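# Stand the table towel upright on top of the cubby

## Task

Take the rolled towel lying on the table and set it upright on one of its ends on the cubby's top surface. It must stay standing there by itself and remain rolled. The second towel must stay rolled and lying inside the cubby, and the cubby must not be moved.

## Robot and tools

Robot: two Doosan M1013 arms, left_arm and right_arm, each with a Robotiq 140 two-finger gripper and a wrist camera. The left gripper's fingers are rigid. The right gripper's fingers can fold at a hinge. On the right gripper, grip with the outer quarter of the pads, near the tips. Deeper grips can fold round a part, hold it loosely or too hard, or let it slip. Pressing the right fingertips onto a surface folds them with little resistance, and the next grip may then fail.

Frames. Scene frame: origin at table height, midway between the nominal arm bases; +z up, +x out over the table, left_arm on the +y side. Image left and right do not match the arm names. Actual bases: left_arm at (+0.025, +0.567, 0) m, right_arm at (-0.033, -0.669, 0) m, each turned slightly about z. Each arm's hand readings (end_effector_position in metres, quat_wxyz, velocities in m/s and rad/s), targets, offsets and wrist-camera poses use that arm's own base frame. Fixed cameras and the table use the scene frame. The gripper's fingers point along its +z and open along its y. end_effector_position is the centre of the closed pads (66 mm long). Tips extend about 33 mm beyond it at gaps up to 40 mm, and only about 9 mm when fully open.

A row has 20 numbers, all in [-1, 1]. Numbers 1 to 10 are left_arm: dx, dy, dz, rx, ry, rz, gripper position, force_limit, speed, activate. Numbers 11 to 20 are the same ten for right_arm. dx..dz and rx..rz are offsets, not poses. They count from the arm's Hand target at the start of the action or move, along that arm's base axes. 1.0 equals 0.6 m or 180 degrees. rx, ry, rz form one rotation vector, turning about the Hand target's position. Repeating an offset moves the arm further. Six zeros mean no new request for that arm. Always resend that gripper's current position, force_limit and speed, because 0 is itself a command. Keep activate at 0. Send 1 only when fault reads 7 or 13, or a result asks for it, with nothing touching the finger outsides.

Gripper numbers. position: +1 is open at 140 mm, the pads meet near -0.8, and -1 closes until blocked. force_limit sets squeeze after a slow close, roughly 14 N at -1, 40 N at 0 and 58 N at +1 on narrow parts. speed sets finger speed, about 30 mm/s at -1, 140 at 0 and 250 at +1. Faster closes squeeze harder. Both start at +1. To grip harder while holding, raise force_limit and nudge position, for example -1 to -0.98. To soften a grip, open and reclose slowly.

execute_actions(actions, cameras): actions is a list of actions. Each action is up to 15 rows, one per 1/30 s. A short table repeats its last row to step 15. Every row counts from the action's starting Hand target, not from the previous row. Images appear only with an empty list or when cameras names them. An empty list also reports the scene number and task.

move(target, speed, blend, stop_force, zero, blocking, cameras): moves each gripper in a straight line toward target. target is one 20-number row or a list of up to 15 rows, all offsets from the same starting Hand targets. speed is top path speed in m/s, 0.002 to 2, default 0.25; turning is limited to twice that in rad/s. It can be one value or one per target. blend is corner rounding in m; 0 stops at each target. stop_force, 10 to 80 N for both arms, ends an arm's path when it feels that much push against its motion. Use it only slowly. It does not work well while the gripper turns or near singular poses. Leave it out when pulling away from a contact. zero (default true) re-zeroes the force before the move. blocking=false returns early and cannot be combined with stop_force. Paths do not avoid obstacles. Avoid passing close to an arm's own base, which can swing the elbow. The result adds a move: line such as done, off_target, moving, held or fault, plus limits such as paced or held.

wait(seconds) lets time pass. stop brakes a running move. zoom_image(camera, region=[x0,y0,x1,y1] px, at most 504x504) enlarges part of the latest image. Cameras are cam_high, cam_low, cam_roll_left, cam_roll_right, cam_left_wrist and cam_right_wrist, all 672x504. clear_fault(arm) clears a reported torque or force fault. read_manual gives licences. finished_scene(scene) ends the scene and cannot be undone. Call it only after the towel is standing stably.

Results. Hand target is the last commanded pose after clipping. The gripper often stops a bit short; send the remaining gap as an offset. Orientation commands are clipped to within 32 degrees of the current orientation each step. object_status: 0 moving, 1 blocked while opening, 2 blocked while closing (this is the sign of a grip), 3 at the requested position or pads met. position_measured is in counts: 3 open, about 139 at 60 mm, 230 pads meeting. Other lines: joint torques, external torque estimates, flange force along gripper axes (it includes held weight), and a 7x7 wrist depth grid in mm ('-' means no value).

Avoid the following. Contact torque at a joint's limit, or 144 N outside force, stops that arm until clear_fault. Too-fast tool motion also stops it. Arms are stiff, so aiming even slightly past a firm contact can cause a fault. Do not let the arms touch each other, and never close one gripper on the other's fingers. Do not drop parts, release them while they move, slam, or hit the fixed cubby or table. Nothing may fall off the table. Do not squeeze hard on a part still resting on something. Long stretched holds heat motors; a MOTOR HOT line warns of a forced pause.

Each tool is called after "Call:" as name(argument=value, ...) on one line, values as JSON.

## Session

Call:
execute_actions(actions=[])

Scene clock: 0.00 s.
left_arm: end_effector_position=(+0.4463, -0.4359, +0.2478) position_measured=3 object_status=3 fault=0 end_effector_quat_wxyz=(-0.004, +0.661, +0.751, -0.006) | right_arm: end_effector_position=(+0.5051, +0.3213, +0.1906) position_measured=3 object_status=3 fault=0 end_effector_quat_wxyz=(+0.331, +0.834, -0.395, +0.197)
Joint positions: left_arm=[-0.823 0.158 1.749 -0.012 1.241 -0.946] | right_arm=[0.809 0.431 1.688 -0.567 1.602 3.42]
Joint velocities: within noise
Joint torques (N m): no reading
External joint torques (N m): no reading
Flange force (N): no reading
Wrist depth (mm): cam_left_wrist=[337 333 336 335 338 210 212 / 354 354 353 354 225 222 222 / 377 375 375 375 235 236 234 / 393 139 399 256 251 244 244 / 99 416 426 268 268 267 102 / 465 454 462 285 286 456 106 / 490 495 494 490 489 487 -] | cam_right_wrist=[323 353 392 445 521 593 - / 305 330 365 413 471 548 1802 / 291 313 345 386 434 498 584 / 276 143 326 360 403 439 514 / - 278 307 339 379 413 115 / 251 268 292 320 353 395 424 / 242 257 277 302 332 368 408]
Hand target: left_arm +0.4463, -0.4359, +0.2478; -0.004, +0.661, +0.751, -0.006 | right_arm +0.5051, +0.3213, +0.1906; +0.331, +0.834, -0.395, +0.197
Tool commands: left_gripper/position=+1.0 left_gripper/force_limit=+1.0 left_gripper/speed=+1.0 left_gripper/activate=+0.0 right_gripper/position=+1.0 right_gripper/force_limit=+1.0 right_gripper/speed=+1.0 right_gripper/activate=+0.0

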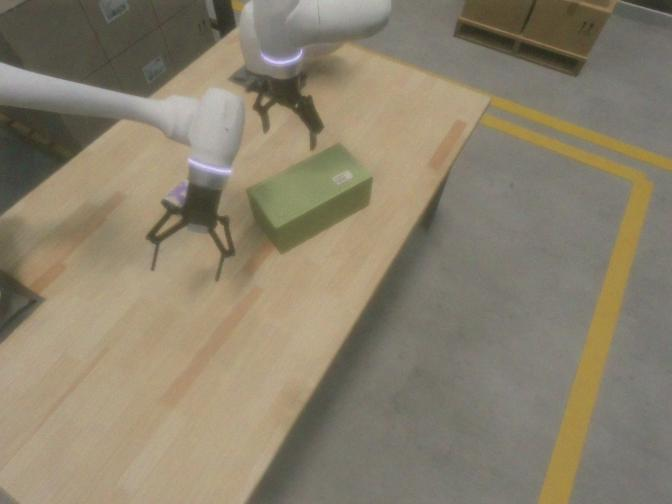

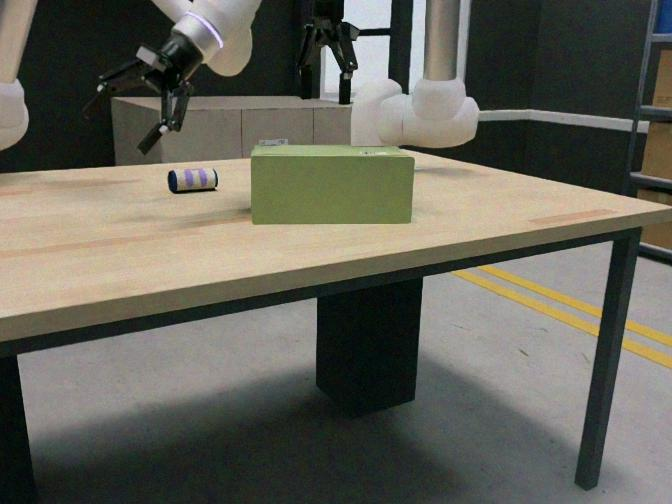

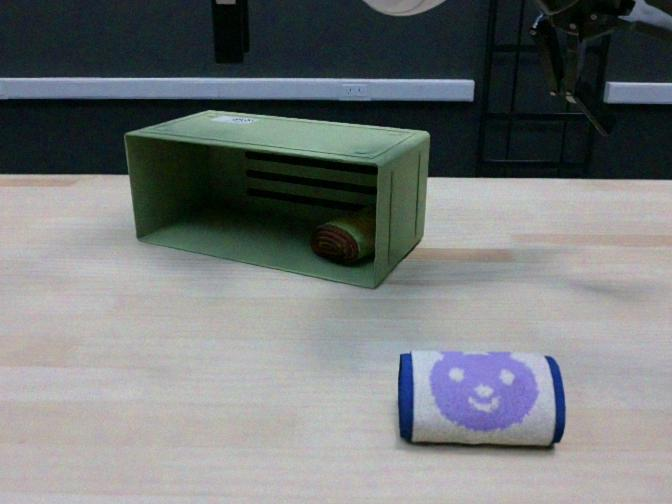

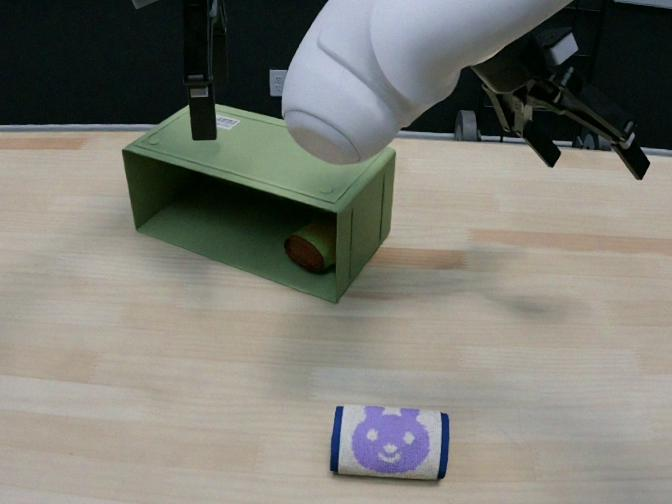

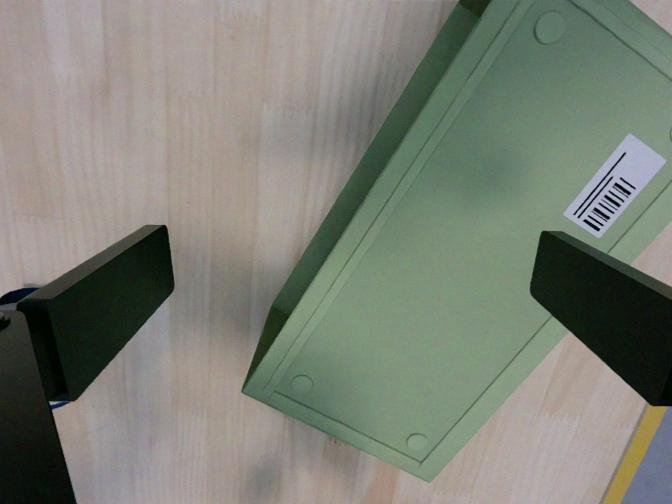

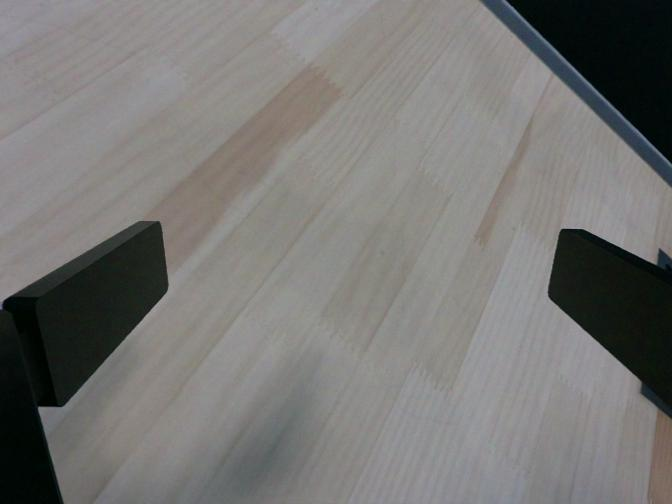

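Call:
move(target=[-0.493,-0.405,-0.155,0.111,0.0056,-0.032,1,-1,-1,0,0,0,0,0,0,0,1,1,1,0], speed=0.4, cameras=["cam_roll_left","cam_roll_right","cam_left_wrist","cam_low"])

Scene clock: 39.50 s.
left_arm: end_effector_position=(+0.3916, -0.4782, +0.2303) position_measured=3 object_status=3 fault=0 end_effector_quat_wxyz=(-0.026, +0.668, +0.744, +0.017) | right_arm: end_effector_position=(+0.5051, +0.3213, +0.1906) position_measured=3 object_status=3 fault=0 end_effector_quat_wxyz=(+0.331, +0.834, -0.395, +0.197)
Joint positions: left_arm=[-0.952 0.185 1.751 0.023 1.264 -1.067] | right_arm=[0.809 0.431 1.688 -0.567 1.602 3.42]
Joint torques (N m): left_arm=[-0.95 -58.35 -34.35 4.19 0.28 0.22] | right_arm=[2.36 -76.69 -33.24 1.5 1.88 -0.21]
External joint torques (N m): left_arm=[0.95 0.38 -4.7 -0.09 -0.09 -0.22] | right_arm=[-2.37 -0.7 -0.56 0.37 -0.39 0.23]
Flange force (N): left_arm=[-7.0 5.9 -5.8] | right_arm=[2.6 -0.5 1.5]
Wrist depth (mm): cam_left_wrist=[329 324 328 325 330 - 201 / 339 342 340 340 345 209 207 / 358 354 357 357 348 220 219 / 371 138 373 378 234 147 225 / 99 387 391 399 247 243 102 / - 414 420 415 259 257 101 / 444 443 443 446 446 276 446] | cam_right_wrist=[322 351 394 446 518 582 - / 304 330 369 410 471 546 2023 / 289 313 345 383 434 499 588 / 276 144 323 360 403 440 516 / - 279 308 339 376 415 115 / 251 268 291 319 352 396 422 / 244 257 277 303 332 371 402]
Hand target: left_arm +0.3917, -0.4782, +0.2302; -0.026, +0.668, +0.744, +0.017 (not the last commanded pose) | right_arm +0.5051, +0.3213, +0.1906; +0.331, +0.834, -0.395, +0.197
Off the commanded pose: left_arm 0.323 m, 17 deg | right_arm 0.000 m, 0 deg.
move: held (left_arm; a check stopped the path); limits=held
pose unreachable (left arm): on one or more control steps of this call, first in action 0 (counted from 0), this arm could not follow its commanded pose, so it was not sent that pose on those steps. It may still have moved: this result reports where it is.
cause: moving toward the commanded pose would bring a part of the arm too close to another arm (a part of this arm just beyond joint 6 (wrist roll) and a part of the right arm just beyond its joint 4 (forearm roll), 55 mm apart when this arm was first held).
cam_left_wrist: T_world_to_cam=[[0.99329, 0.11527, -0.00917, -0.3226], [0.1133, -0.95429, 0.27658, -0.56289], [0.02313, -0.27576, -0.96095, 0.22119]] pos_world=[0.3791, -0.43898, 0.36528]
Images, in order (width x height): cam_low 672x504, cam_roll_left 672x504, cam_roll_right 672x504, cam_left_wrist 672x504.

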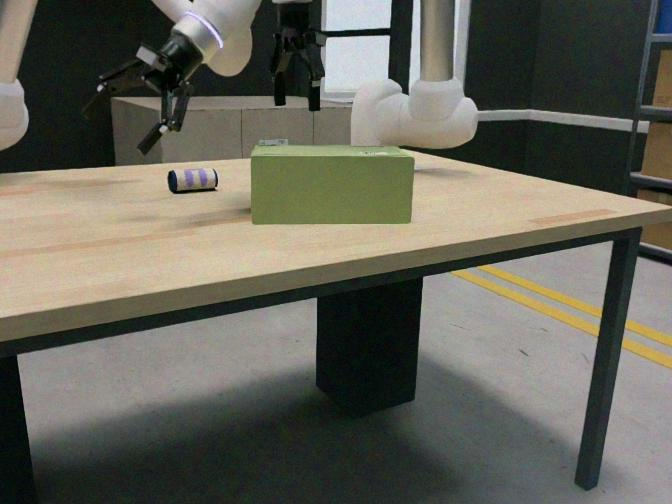

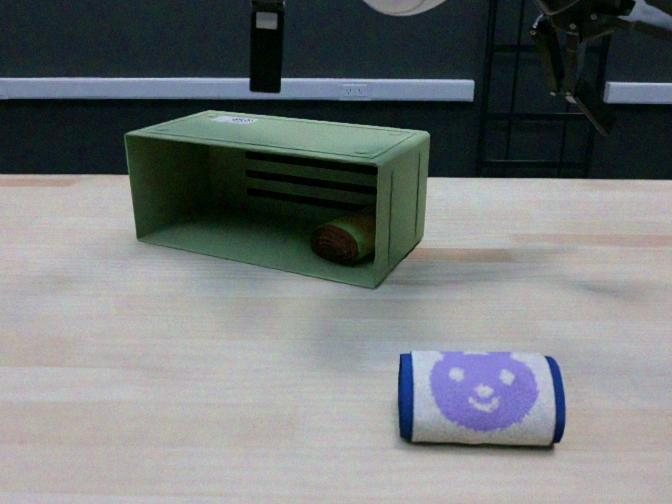

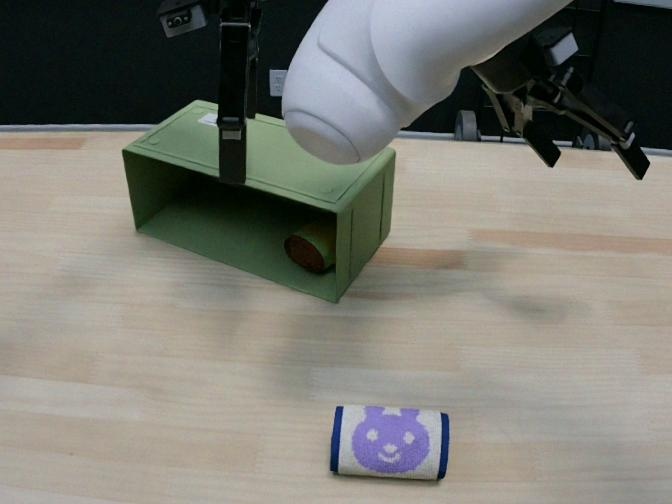

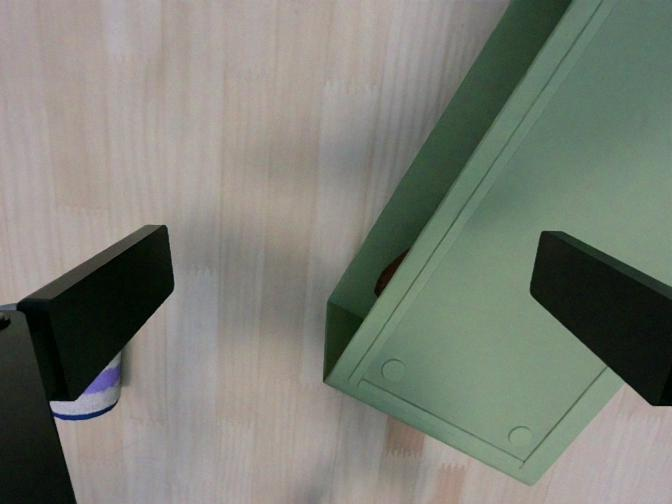

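Call:
move(target=[[0,0,0,0,0,0,1,-1,-1,0,0,-0.55,0,0,0,0,1,1,1,0],[-0.403,-0.335,-0.125,0.0904,0.0046,-0.026,1,-1,-1,0,0,-0.55,0,0,0,0,1,1,1,0]], speed=0.4, blend=[0.05,0], cameras=["cam_roll_left","cam_roll_right","cam_left_wrist","cam_high","cam_low"])

Scene clock: 46.23 s.
left_arm: end_effector_position=(+0.1499, -0.6792, +0.1552) position_measured=3 object_status=3 fault=0 end_effector_quat_wxyz=(-0.125, +0.687, +0.706, +0.118) | right_arm: end_effector_position=(+0.5051, -0.0087, +0.1906) position_measured=3 object_status=3 fault=0 end_effector_quat_wxyz=(+0.331, +0.834, -0.395, +0.197)
Joint positions: left_arm=[-1.421 0.498 1.495 0.037 1.493 -1.457] | right_arm=[0.374 0.145 2.083 -0.79 1.293 3.208]
Joint torques (N m): left_arm=[-0.85 -88.04 -32.92 4.11 0.98 0.18] | right_arm=[2.49 -46.52 -30.89 0.65 1.57 -0.2]
External joint torques (N m): left_arm=[0.93 0.93 -4.47 -0.09 -0.03 -0.18] | right_arm=[-2.45 -0.03 -0.42 0.27 -0.39 0.22]
Flange force (N): left_arm=[-9.7 2.8 -7.1] | right_arm=[3.2 0.0 3.2]
Wrist depth (mm): cam_left_wrist=[295 296 297 297 298 298 298 / 295 292 294 295 296 299 302 / 293 293 296 294 295 298 298 / 292 138 296 236 297 295 298 / 99 293 294 293 298 297 102 / 293 293 292 293 295 297 111 / 290 291 295 293 295 293 294] | cam_right_wrist=[323 351 395 1590 1802 1922 1274 / 303 332 366 413 1636 1830 - / 289 311 345 384 437 1788 1830 / 276 143 327 360 404 438 1845 / - 279 309 337 375 410 115 / 252 268 292 319 354 396 424 / 243 256 278 302 330 370 408]
Hand target: left_arm +0.1499, -0.6792, +0.1552; -0.125, +0.687, +0.706, +0.118 | right_arm +0.5051, -0.0087, +0.1906; +0.331, +0.834, -0.395, +0.197
Off the commanded pose: left_arm 0.000 m, 0 deg | right_arm 0.000 m, 0 deg.
move: done
cam_left_wrist: T_world_to_cam=[[0.99938, 0.03514, -0.00219, -0.11646], [0.03513, -0.99938, -0.00399, -0.68189], [-0.00233, 0.00391, -0.99999, 0.29909]] pos_world=[0.14104, -0.67854, 0.29611]
Images, in order (width x height): cam_high 672x504, cam_low 672x504, cam_roll_left 672x504, cam_roll_right 672x504, cam_left_wrist 672x504.

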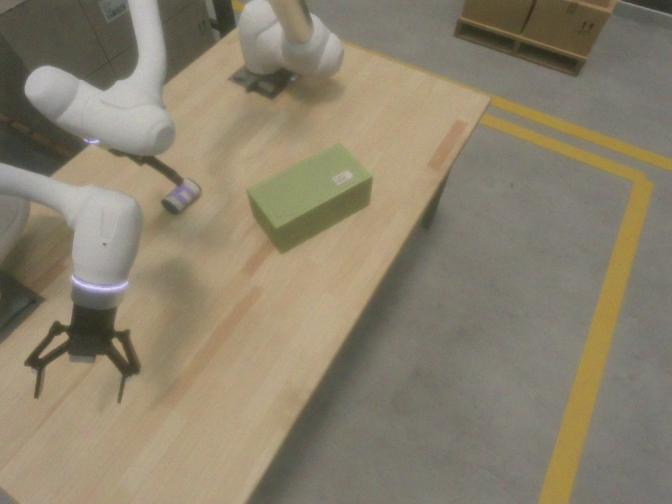

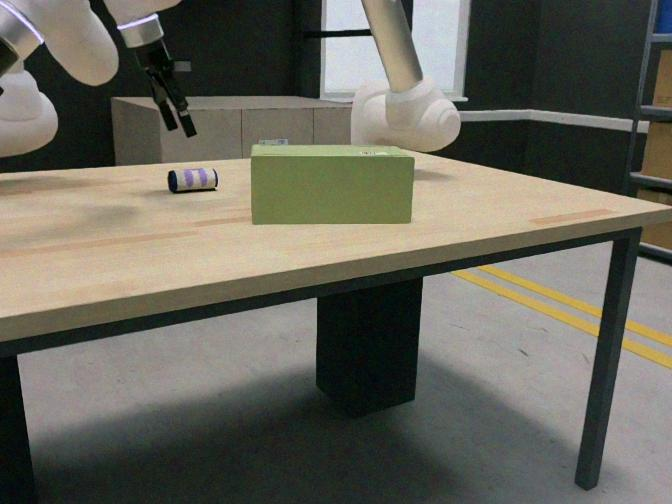

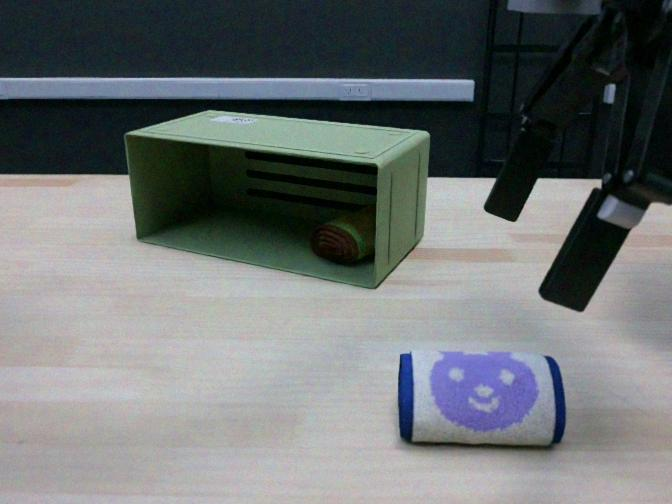

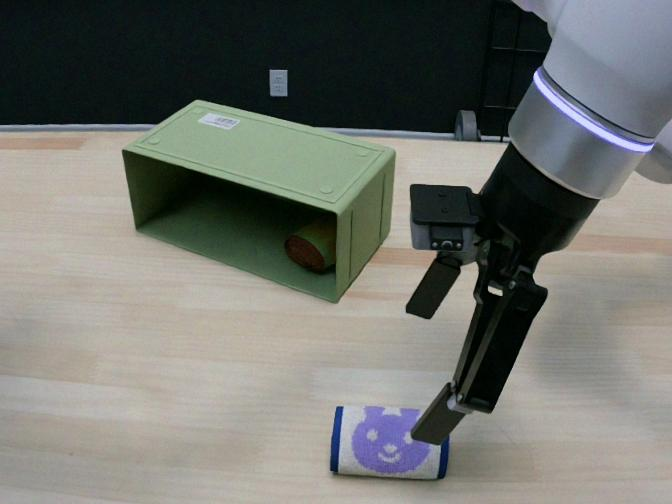

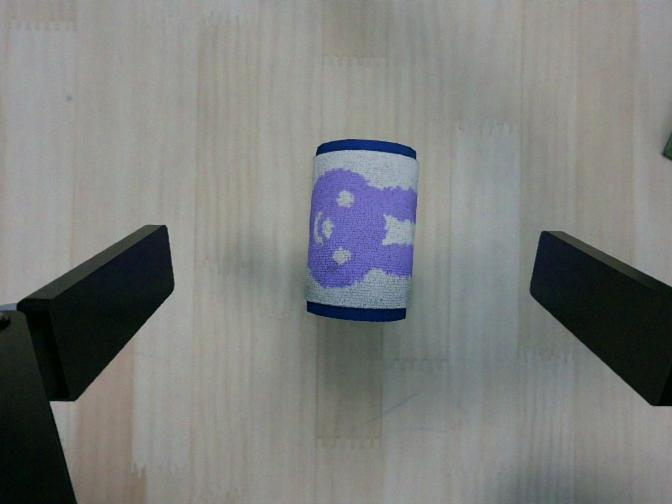

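Call:
move(target=[[0.0117,0.0183,-0.183,0,0,-0.017,0.5,-1,-0.5,0,0,0,0,0,0,0,1,1,1,0],[0.0117,0.0183,-0.183,0,0,-0.017,-1,-1,-1,0,0,0,0,0,0,0,1,1,1,0],[0.0117,0.0183,-0.08,0,0,-0.017,-1,-1,-1,0,0,0,0,0,0,0,1,1,1,0]], speed=[0.2,0.2,0.12], cameras=["cam_roll_left","cam_left_wrist","cam_roll_right"])

Scene clock: 61.63 s.
left_arm: end_effector_position=(+0.1569, -0.6682, +0.1071) position_measured=167 object_status=2 fault=0 end_effector_quat_wxyz=(-0.122, +0.706, +0.687, +0.122) | right_arm: end_effector_position=(+0.5051, -0.0087, +0.1906) position_measured=3 object_status=3 fault=0 end_effector_quat_wxyz=(+0.331, +0.834, -0.395, +0.197)
Joint positions: left_arm=[-1.417 0.518 1.56 0.056 1.406 -1.41] | right_arm=[0.374 0.145 2.083 -0.79 1.293 3.208]
Joint torques (N m): left_arm=[-0.1 -88.4 -31.6 3.97 1.11 0.13] | right_arm=[2.03 -46.44 -30.91 0.65 1.55 -0.21]
External joint torques (N m): left_arm=[-0.25 2.11 -4.02 -0.1 -0.15 -0.13] | right_arm=[-2.05 0.22 -0.36 0.28 -0.37 0.23]
Flange force (N): left_arm=[-10.7 2.2 -5.2] | right_arm=[2.6 -0.5 2.8]
Wrist depth (mm): cam_left_wrist=[247 248 249 250 250 252 251 / 246 247 246 131 251 250 251 / 247 246 247 130 249 249 251 / 245 245 248 - 136 249 249 / 245 80 93 127 129 - 250 / - 71 57 247 - 64 - / - 67 - 247 - - -] | cam_right_wrist=[322 353 394 1601 1875 - - / 304 331 365 414 1683 1860 1890 / 289 313 346 387 438 1774 1971 / 275 143 325 360 405 435 1788 / - 277 308 338 377 414 114 / 251 268 292 321 353 396 423 / 243 257 277 303 334 368 411]
Hand target: left_arm +0.1569, -0.6682, +0.1072; -0.122, +0.706, +0.687, +0.122 | right_arm +0.5051, -0.0087, +0.1906; +0.331, +0.834, -0.395, +0.197
Off the commanded pose: left_arm 0.000 m, 0 deg | right_arm 0.000 m, 0 deg.
move: done
cam_left_wrist: T_world_to_cam=[[0.99983, -0.01836, -0.00231, -0.15969], [-0.01837, -0.99982, -0.00412, -0.66328], [-0.00223, 0.00416, -0.99999, 0.25111]] pos_world=[0.14804, -0.66714, 0.24801]
Images, in order (width x height): cam_roll_left 672x504, cam_roll_right 672x504, cam_left_wrist 672x504.

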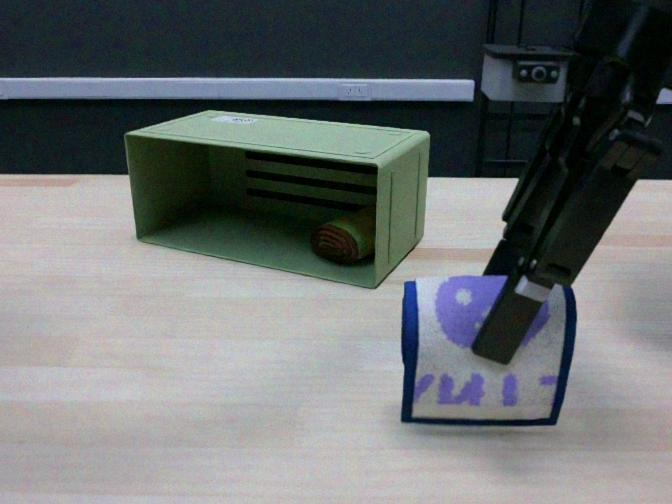

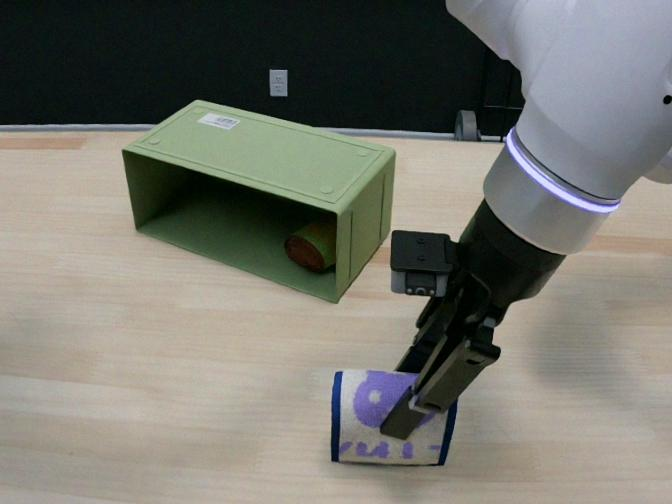

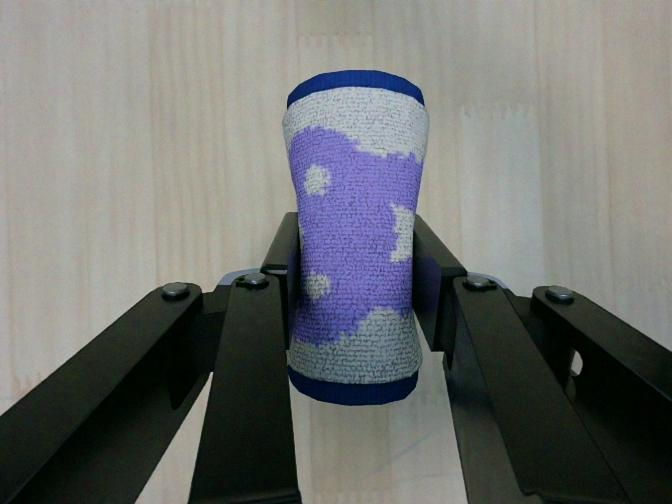

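Call:
move(target=[[0,0,0.322,-0.25,0.0045,0,-1,-1,-1,0,0,0,0,0,0,0,1,1,1,0],[0.6135,0.353,0.255,-0.5,0.009,0,-1,-1,-1,0,0,0,0,0,0,0,1,1,1,0]], speed=0.35, blend=[0.06,0], cameras=["cam_roll_left","cam_left_wrist","cam_roll_right","cam_high","cam_low"])

Scene clock: 76.80 s.
left_arm: end_effector_position=(+0.5250, -0.4564, +0.2602) position_measured=167 object_status=2 fault=0 end_effector_quat_wxyz=(+0.404, +0.587, +0.570, -0.409) | right_arm: end_effector_position=(+0.5051, -0.0087, +0.1906) position_measured=3 object_status=3 fault=0 end_effector_quat_wxyz=(+0.331, +0.834, -0.395, +0.197)
Joint positions: left_arm=[-0.327 0.231 2.094 -1.512 1.116 0.695] | right_arm=[0.374 0.145 2.083 -0.79 1.293 3.208]
Joint torques (N m): left_arm=[0.28 -53.58 -24.32 -1.61 1.66 0.13] | right_arm=[1.88 -46.43 -30.89 0.7 1.65 -0.19]
External joint torques (N m): left_arm=[-0.31 1.66 -4.03 -0.01 -0.03 -0.13] | right_arm=[-1.85 -0.07 -0.3 0.22 -0.46 0.21]
Flange force (N): left_arm=[-2.0 9.3 2.4] | right_arm=[2.3 0.0 2.7]
Wrist depth (mm): cam_left_wrist=[454 447 201 201 200 447 447 / 678 682 273 129 602 665 2350 / 759 890 2808 128 138 - - / 718 897 131 131 120 - - / - 80 93 128 107 89 - / - 71 57 - - 64 - / - 67 - - - - -] | cam_right_wrist=[323 350 392 1527 1760 - - / 306 332 367 413 1683 1860 - / 290 314 344 384 438 1747 1875 / 275 144 324 361 404 438 1816 / - 279 308 340 377 412 115 / 251 268 293 319 351 396 420 / 243 256 278 303 332 370 407]
Hand target: left_arm +0.5250, -0.4564, +0.2602; +0.404, +0.587, +0.570, -0.409 | right_arm +0.5051, -0.0087, +0.1906; +0.331, +0.834, -0.395, +0.197
Off the commanded pose: left_arm 0.000 m, 0 deg | right_arm 0.000 m, 0 deg.
move: done
cam_left_wrist: T_world_to_cam=[[0.99979, -0.02027, 0.00043, -0.52507], [-0.00051, -0.0038, 0.99999, -0.26018], [-0.02027, -0.99979, -0.00381, -0.30392]] pos_world=[0.51867, -0.31549, 0.25924]
Images, in order (width x height): cam_high 672x504, cam_low 672x504, cam_roll_left 672x504, cam_roll_right 672x504, cam_left_wrist 672x504.

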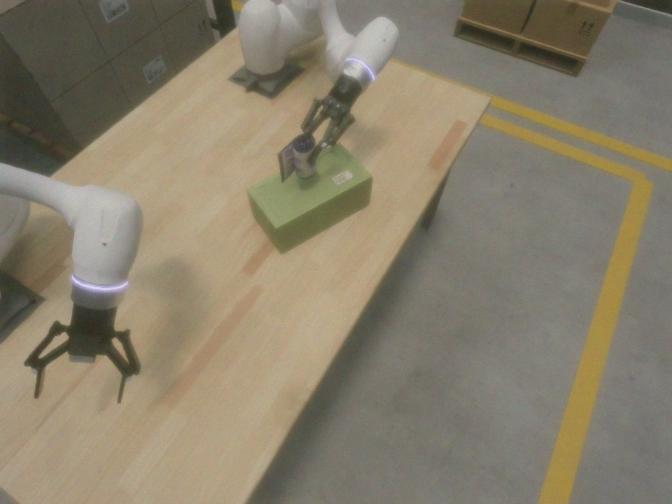

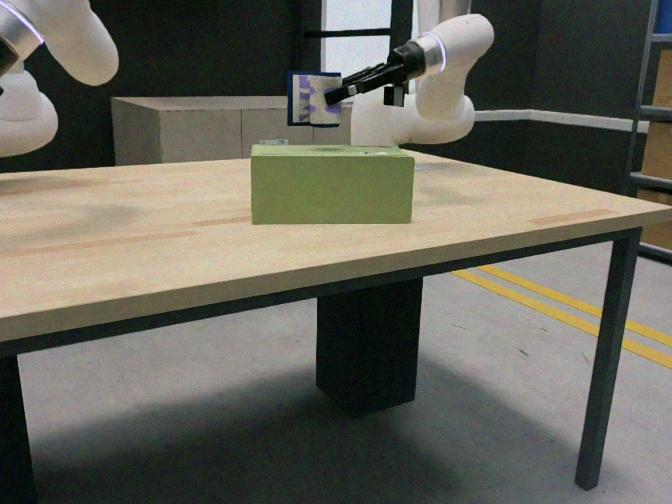

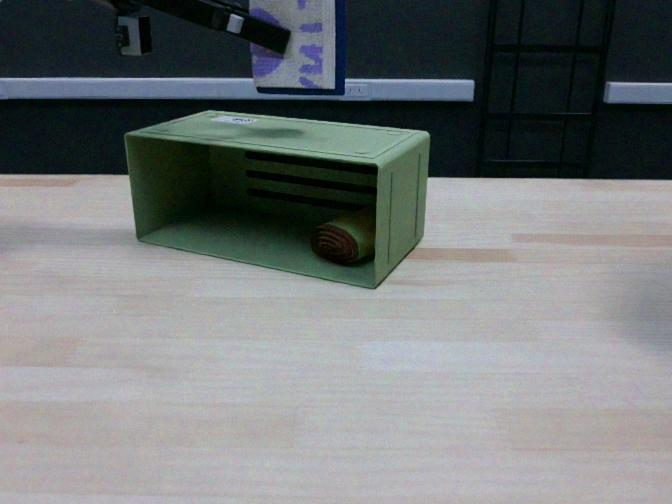

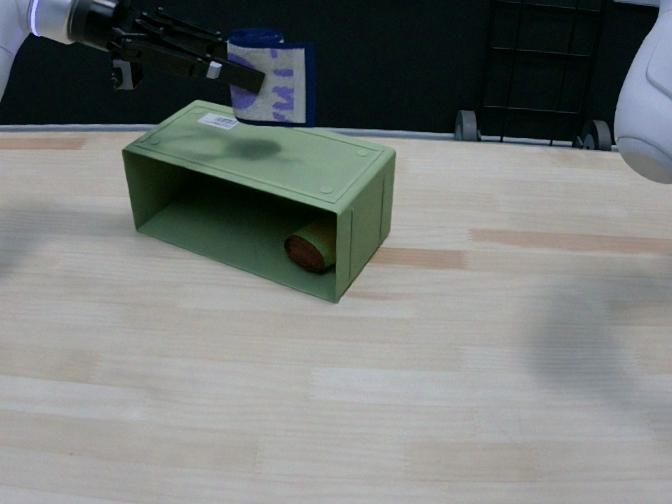

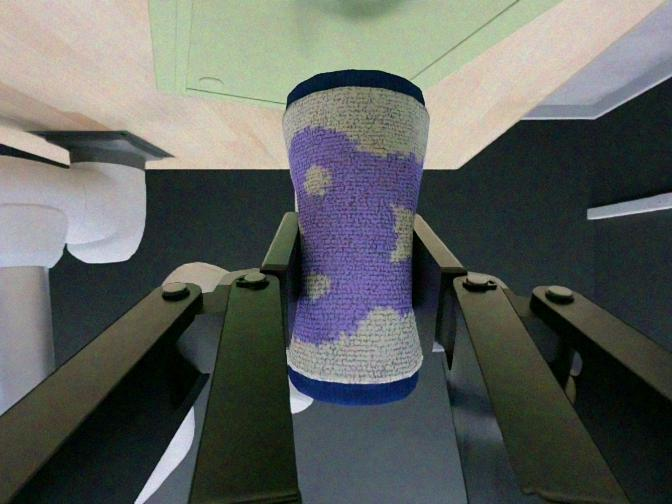

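Call:
move(target=[0,0,-0.11,0,0,0,-1,-1,-1,0,0,0,0,0,0,0,1,1,1,0], speed=0.03, stop_force=10, cameras=["cam_roll_left","cam_left_wrist","cam_roll_right","cam_low"])

Scene clock: 87.70 s.
left_arm: end_effector_position=(+0.5250, -0.4564, +0.1942) position_measured=167 object_status=2 fault=0 end_effector_quat_wxyz=(+0.404, +0.587, +0.570, -0.409) | right_arm: end_effector_position=(+0.5051, -0.0087, +0.1906) position_measured=3 object_status=3 fault=0 end_effector_quat_wxyz=(+0.331, +0.834, -0.395, +0.197)
Joint positions: left_arm=[-0.327 0.323 2.136 -1.577 1.113 0.843] | right_arm=[0.374 0.145 2.083 -0.79 1.293 3.208]
Joint torques (N m): left_arm=[-0.62 -52.26 -16.76 0.06 -0.04 0.15] | right_arm=[1.87 -46.17 -30.85 0.71 1.54 -0.24]
External joint torques (N m): left_arm=[0.74 -4.3 -7.06 -1.62 1.94 -0.15] | right_arm=[-1.94 -0.06 -0.4 0.21 -0.36 0.26]
Flange force (N): left_arm=[-8.4 7.9 -2.4] | right_arm=[2.5 -0.1 2.6]
Wrist depth (mm): cam_left_wrist=[366 84 84 84 83 89 89 / 512 126 125 124 124 123 120 / 810 816 191 - 144 194 - / 756 875 107 - 127 2669 - / - 80 93 128 117 89 - / - 71 57 - - 64 - / - 67 - - - - -] | cam_right_wrist=[322 352 390 1537 1774 - - / 305 330 366 414 1659 1845 - / 288 313 345 386 438 1721 1830 / 275 143 324 359 405 440 1816 / - 280 308 339 377 410 115 / 253 269 293 320 353 392 425 / 242 256 278 303 331 367 408]
Hand target: left_arm +0.5250, -0.4564, +0.1942; +0.404, +0.587, +0.570, -0.409 | right_arm +0.5051, -0.0087, +0.1906; +0.331, +0.834, -0.395, +0.197
Off the commanded pose: left_arm 0.000 m, 0 deg | right_arm 0.000 m, 0 deg.
move: done
cam_left_wrist: T_world_to_cam=[[0.9998, -0.02017, 0.00043, -0.52501], [-0.00051, -0.0039, 0.99999, -0.19421], [-0.02017, -0.99979, -0.00391, -0.30411]] pos_world=[0.51867, -0.31539, 0.19324]
Images, in order (width x height): cam_low 672x504, cam_roll_left 672x504, cam_roll_right 672x504, cam_left_wrist 672x504.

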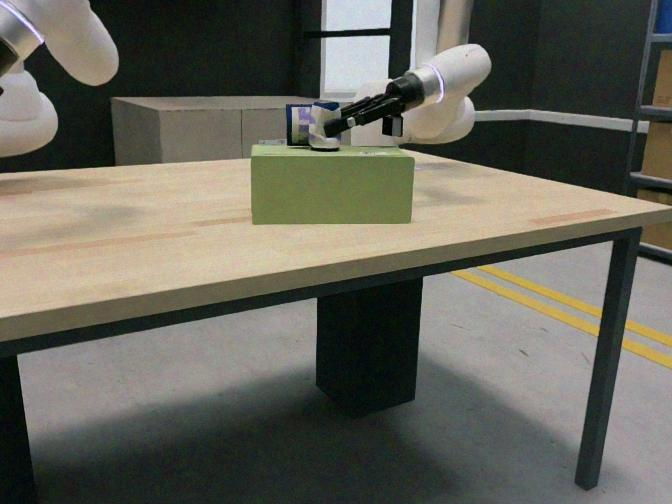

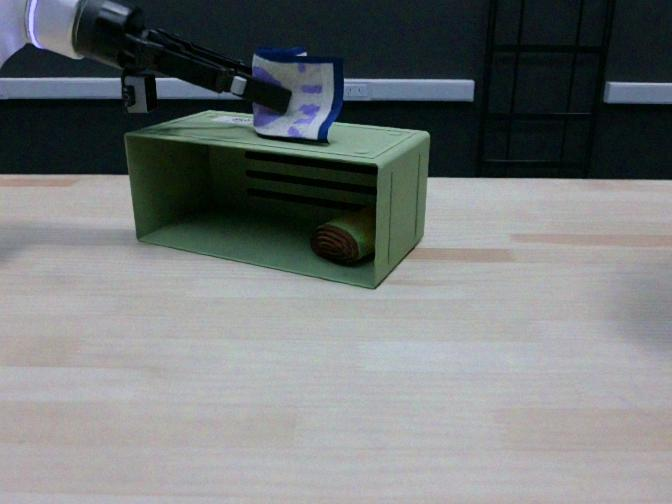

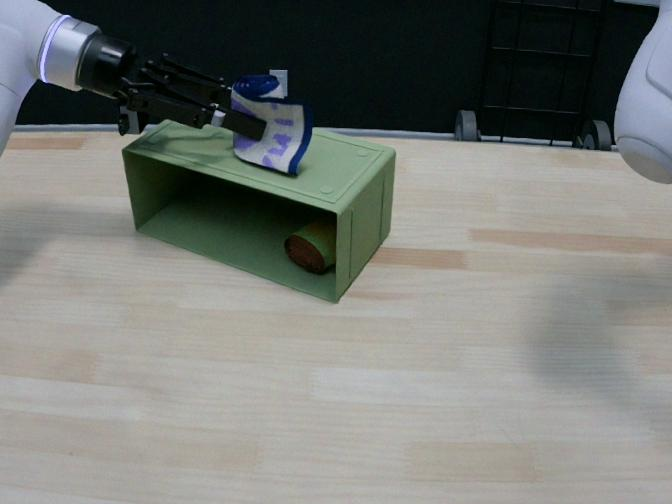

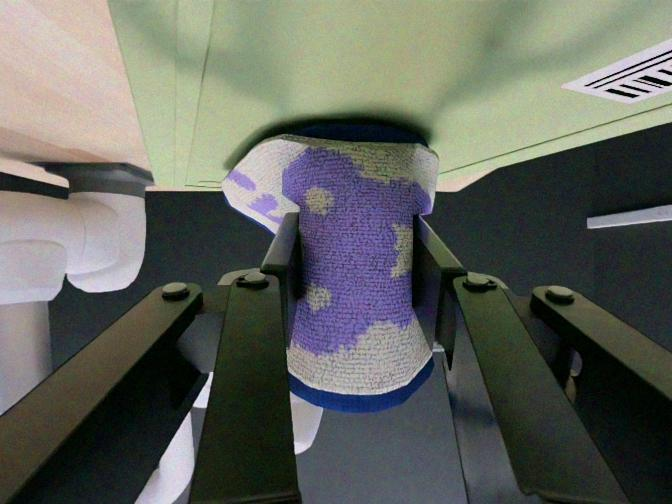

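Call:
zoom_image(camera="cam_roll_left", region=[180, 20, 400, 180])

Call:
zoom_image(camera="cam_low", region=[240, 80, 420, 215])

Scaled by 2.291.

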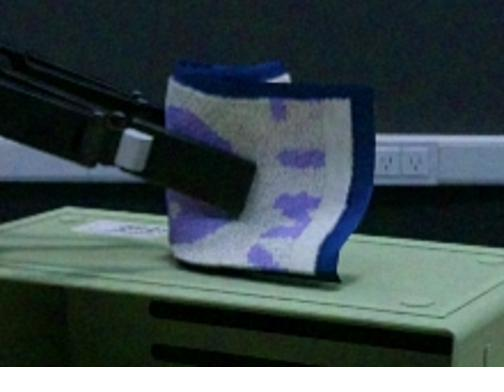

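Scaled by 2.800.

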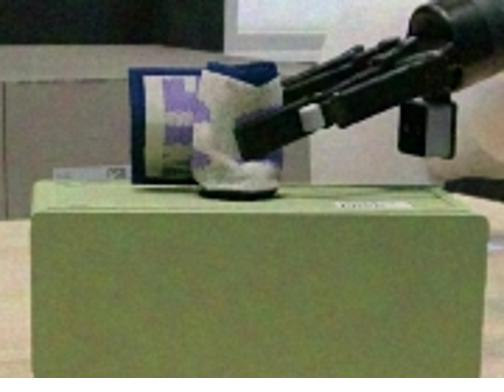

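Call:
move(target=[[0,0,0.012,0,0,0,-1,-1,-1,0,0,0,0,0,0,0,1,1,1,0],[0,0,0.012,0,0,0,0.5,-1,-1,0,0,0,0,0,0,0,1,1,1,0]], speed=0.02, cameras=["cam_roll_left","cam_left_wrist","cam_roll_right","cam_low"])

Scene clock: 97.20 s.
left_arm: end_effector_position=(+0.5250, -0.4564, +0.2014) position_measured=66 object_status=0 fault=0 end_effector_quat_wxyz=(+0.404, +0.587, +0.570, -0.409) | right_arm: end_effector_position=(+0.5051, -0.0087, +0.1906) position_measured=3 object_status=3 fault=0 end_effector_quat_wxyz=(+0.331, +0.834, -0.395, +0.197)
Joint positions: left_arm=[-0.327 0.312 2.132 -1.57 1.113 0.827] | right_arm=[0.374 0.145 2.083 -0.79 1.293 3.208]
Joint torques (N m): left_arm=[-0.23 -57.14 -20.37 -1.55 1.92 0.18] | right_arm=[2.11 -46.71 -30.82 0.66 1.58 -0.23]
External joint torques (N m): left_arm=[0.27 1.14 -3.94 -0.01 -0.06 -0.17] | right_arm=[-2.25 0.81 -0.23 0.24 -0.39 0.25]
Flange force (N): left_arm=[-1.4 8.8 1.4] | right_arm=[2.5 -1.3 3.6]
Wrist depth (mm): cam_left_wrist=[381 104 96 91 103 96 95 / 526 145 143 120 142 141 130 / 789 858 171 - 234 2514 - / 721 835 144 - - 143 - / - 94 539 - - 115 89 / - 588 550 - - - 62 / - - 2922 - - - -] | cam_right_wrist=[322 350 395 1569 1802 - - / 305 331 370 413 1683 1875 - / 290 313 345 386 435 1788 2041 / 275 144 326 363 402 439 1830 / - 279 308 339 376 414 114 / 252 268 292 319 355 394 425 / 243 256 277 303 333 370 407]
Hand target: left_arm +0.5250, -0.4564, +0.2014; +0.404, +0.587, +0.570, -0.409 | right_arm +0.5051, -0.0087, +0.1906; +0.331, +0.834, -0.395, +0.197
Off the commanded pose: left_arm 0.000 m, 0 deg | right_arm 0.000 m, 0 deg.
move: done
cam_left_wrist: T_world_to_cam=[[0.99979, -0.02027, 0.00043, -0.52504], [-0.00051, -0.0038, 0.99999, -0.20138], [-0.02027, -0.99979, -0.00381, -0.30405]] pos_world=[0.51867, -0.31539, 0.20044]
Images, in order (width x height): cam_low 672x504, cam_roll_left 672x504, cam_roll_right 672x504, cam_left_wrist 672x504.

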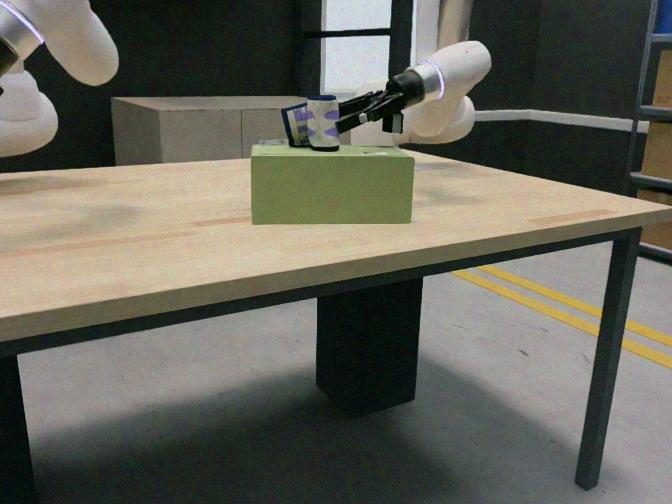

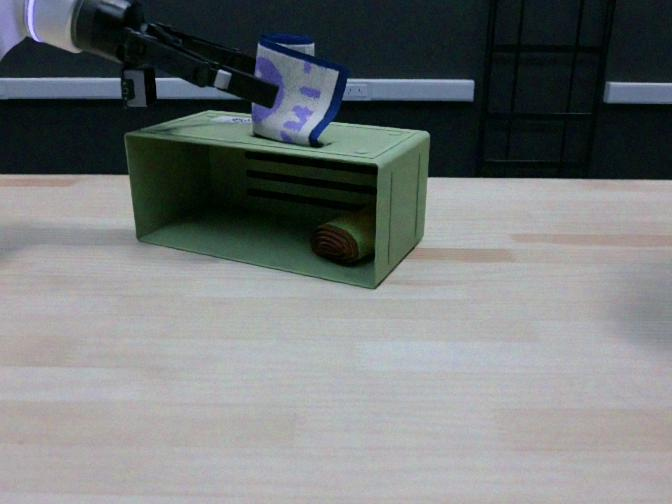

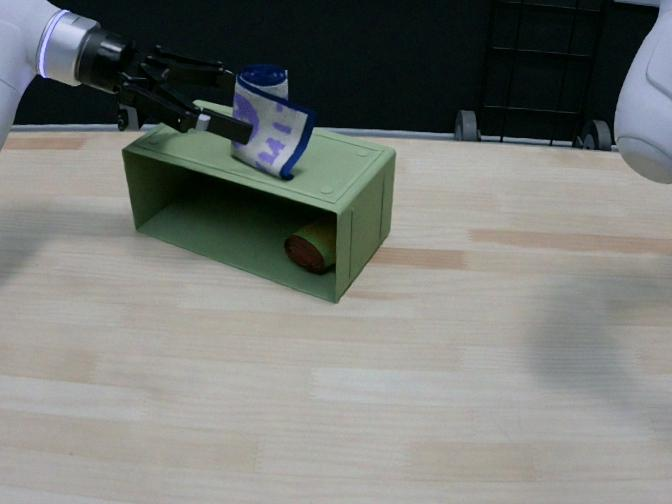

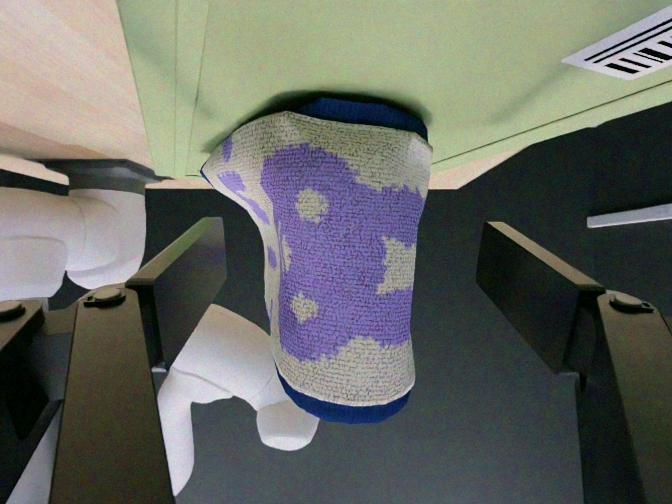

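Call:
move(target=[0,0.235,0.1,0,0,0,0.5,-1,-1,0,0,0,0,0,0,0,1,1,1,0], speed=0.15, cameras=["cam_roll_left","cam_left_wrist","cam_roll_right","cam_low","cam_high"])

Call:
zoom_image(camera="cam_roll_right", region=[180, 20, 400, 200])

Call:
zoom_image(camera="cam_high", region=[240, 90, 400, 220])

Scene clock: 103.00 s.
left_arm: end_effector_position=(+0.5250, -0.3155, +0.2613) position_measured=66 object_status=3 fault=0 end_effector_quat_wxyz=(+0.404, +0.587, +0.570, -0.409) | right_arm: end_effector_position=(+0.5051, -0.0087, +0.1906) position_measured=3 object_status=3 fault=0 end_effector_quat_wxyz=(+0.331, +0.834, -0.395, +0.197)
Joint positions: left_arm=[-0.07 0.204 2.128 -1.347 1.3 0.73] | right_arm=[0.374 0.145 2.083 -0.79 1.293 3.208]
Joint torques (N m): left_arm=[-1.2 -49.34 -23.41 -1.16 1.83 0.16] | right_arm=[2.41 -46.54 -30.85 0.66 1.53 -0.19]
External joint torques (N m): left_arm=[1.29 0.95 -4.13 0.01 -0.15 -0.16] | right_arm=[-2.24 -0.16 -0.48 0.27 -0.34 0.21]
Flange force (N): left_arm=[-1.1 8.9 -2.9] | right_arm=[3.1 0.1 2.8]
Wrist depth (mm): cam_left_wrist=[461 464 431 204 203 202 1744 / 686 693 380 250 304 667 2574 / 816 957 1181 298 948 - - / 822 882 146 932 - 132 2350 / - 94 711 748 2772 115 84 / - - 890 - - - 62 / - - 3133 3432 - - -] | cam_right_wrist=[323 351 393 1569 1774 - - / 304 332 367 412 1659 1860 - / 290 312 345 385 439 1747 1922 / 275 143 325 359 402 437 1816 / - 279 308 338 377 410 115 / 252 269 293 321 354 394 421 / 242 256 278 303 333 370 407]
Hand target: left_arm +0.5250, -0.3154, +0.2614; +0.404, +0.587, +0.570, -0.409 | right_arm +0.5051, -0.0087, +0.1906; +0.331, +0.834, -0.395, +0.197
Off the commanded pose: left_arm 0.000 m, 0 deg | right_arm 0.000 m, 0 deg.
move: done
cam_left_wrist: T_world_to_cam=[[0.99979, -0.02027, 0.00033, -0.52218], [-0.00041, -0.0038, 0.99999, -0.26079], [-0.02027, -0.99979, -0.00381, -0.16295]] pos_world=[0.51867, -0.17449, 0.26034]
Images, in order (width x height): cam_high 672x504, cam_low 672x504, cam_roll_left 672x504, cam_roll_right 672x504, cam_left_wrist 672x504.

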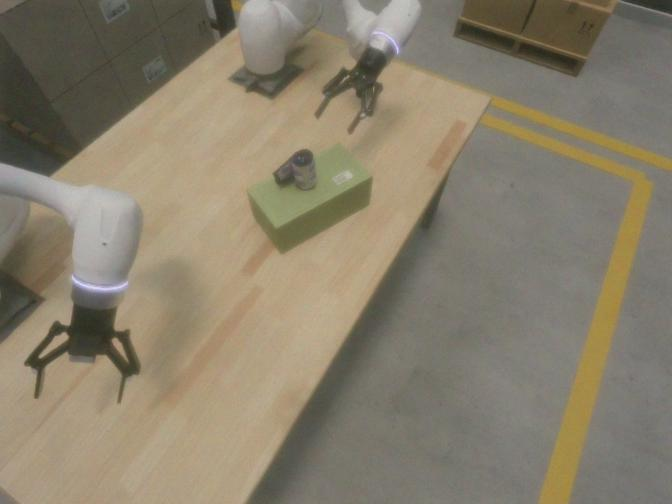

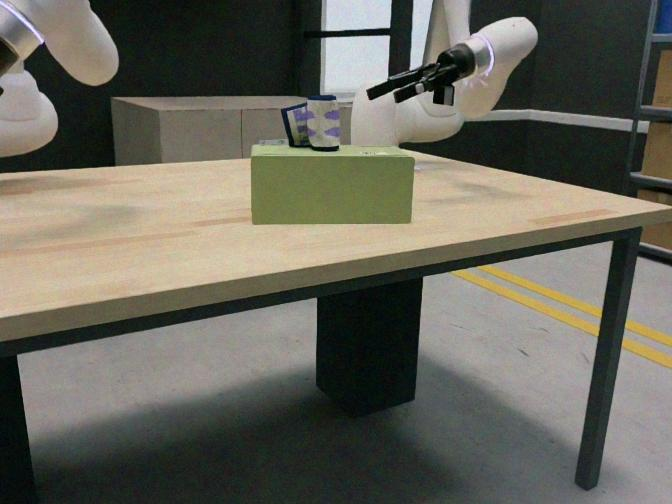

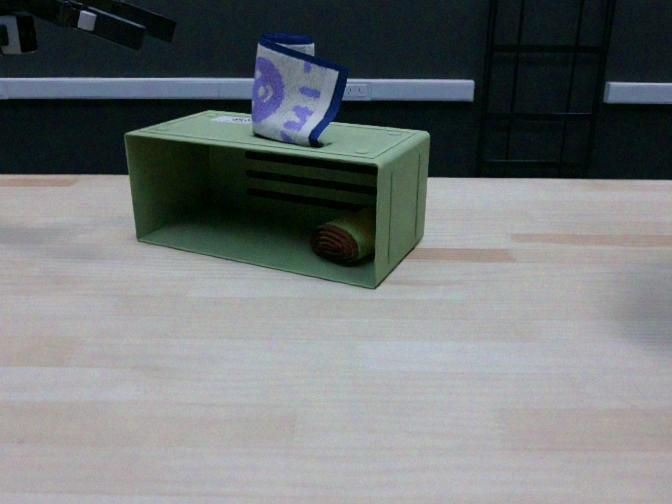

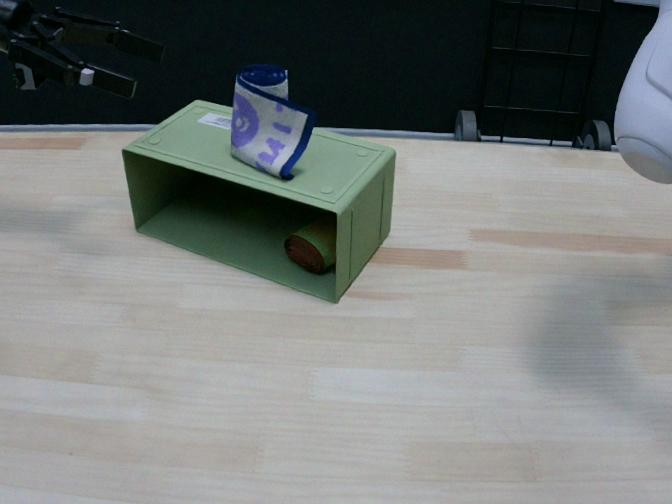

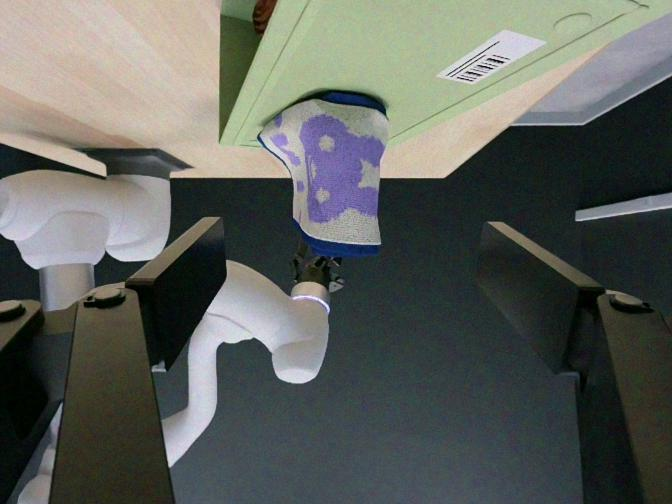

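Scaled by 2.291.

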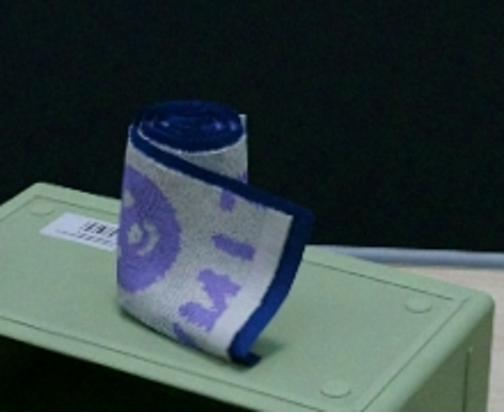

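Scaled by 3.150.

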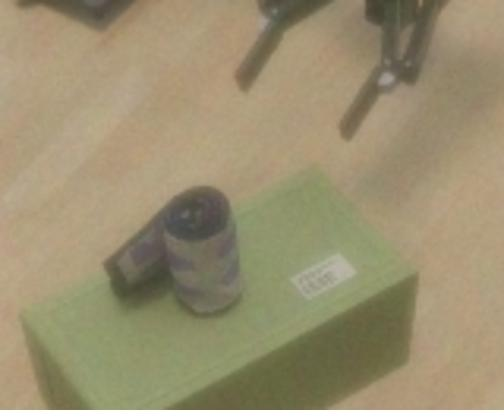

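Call:
finished_scene(scene=1)

The scene is finished: the task was done.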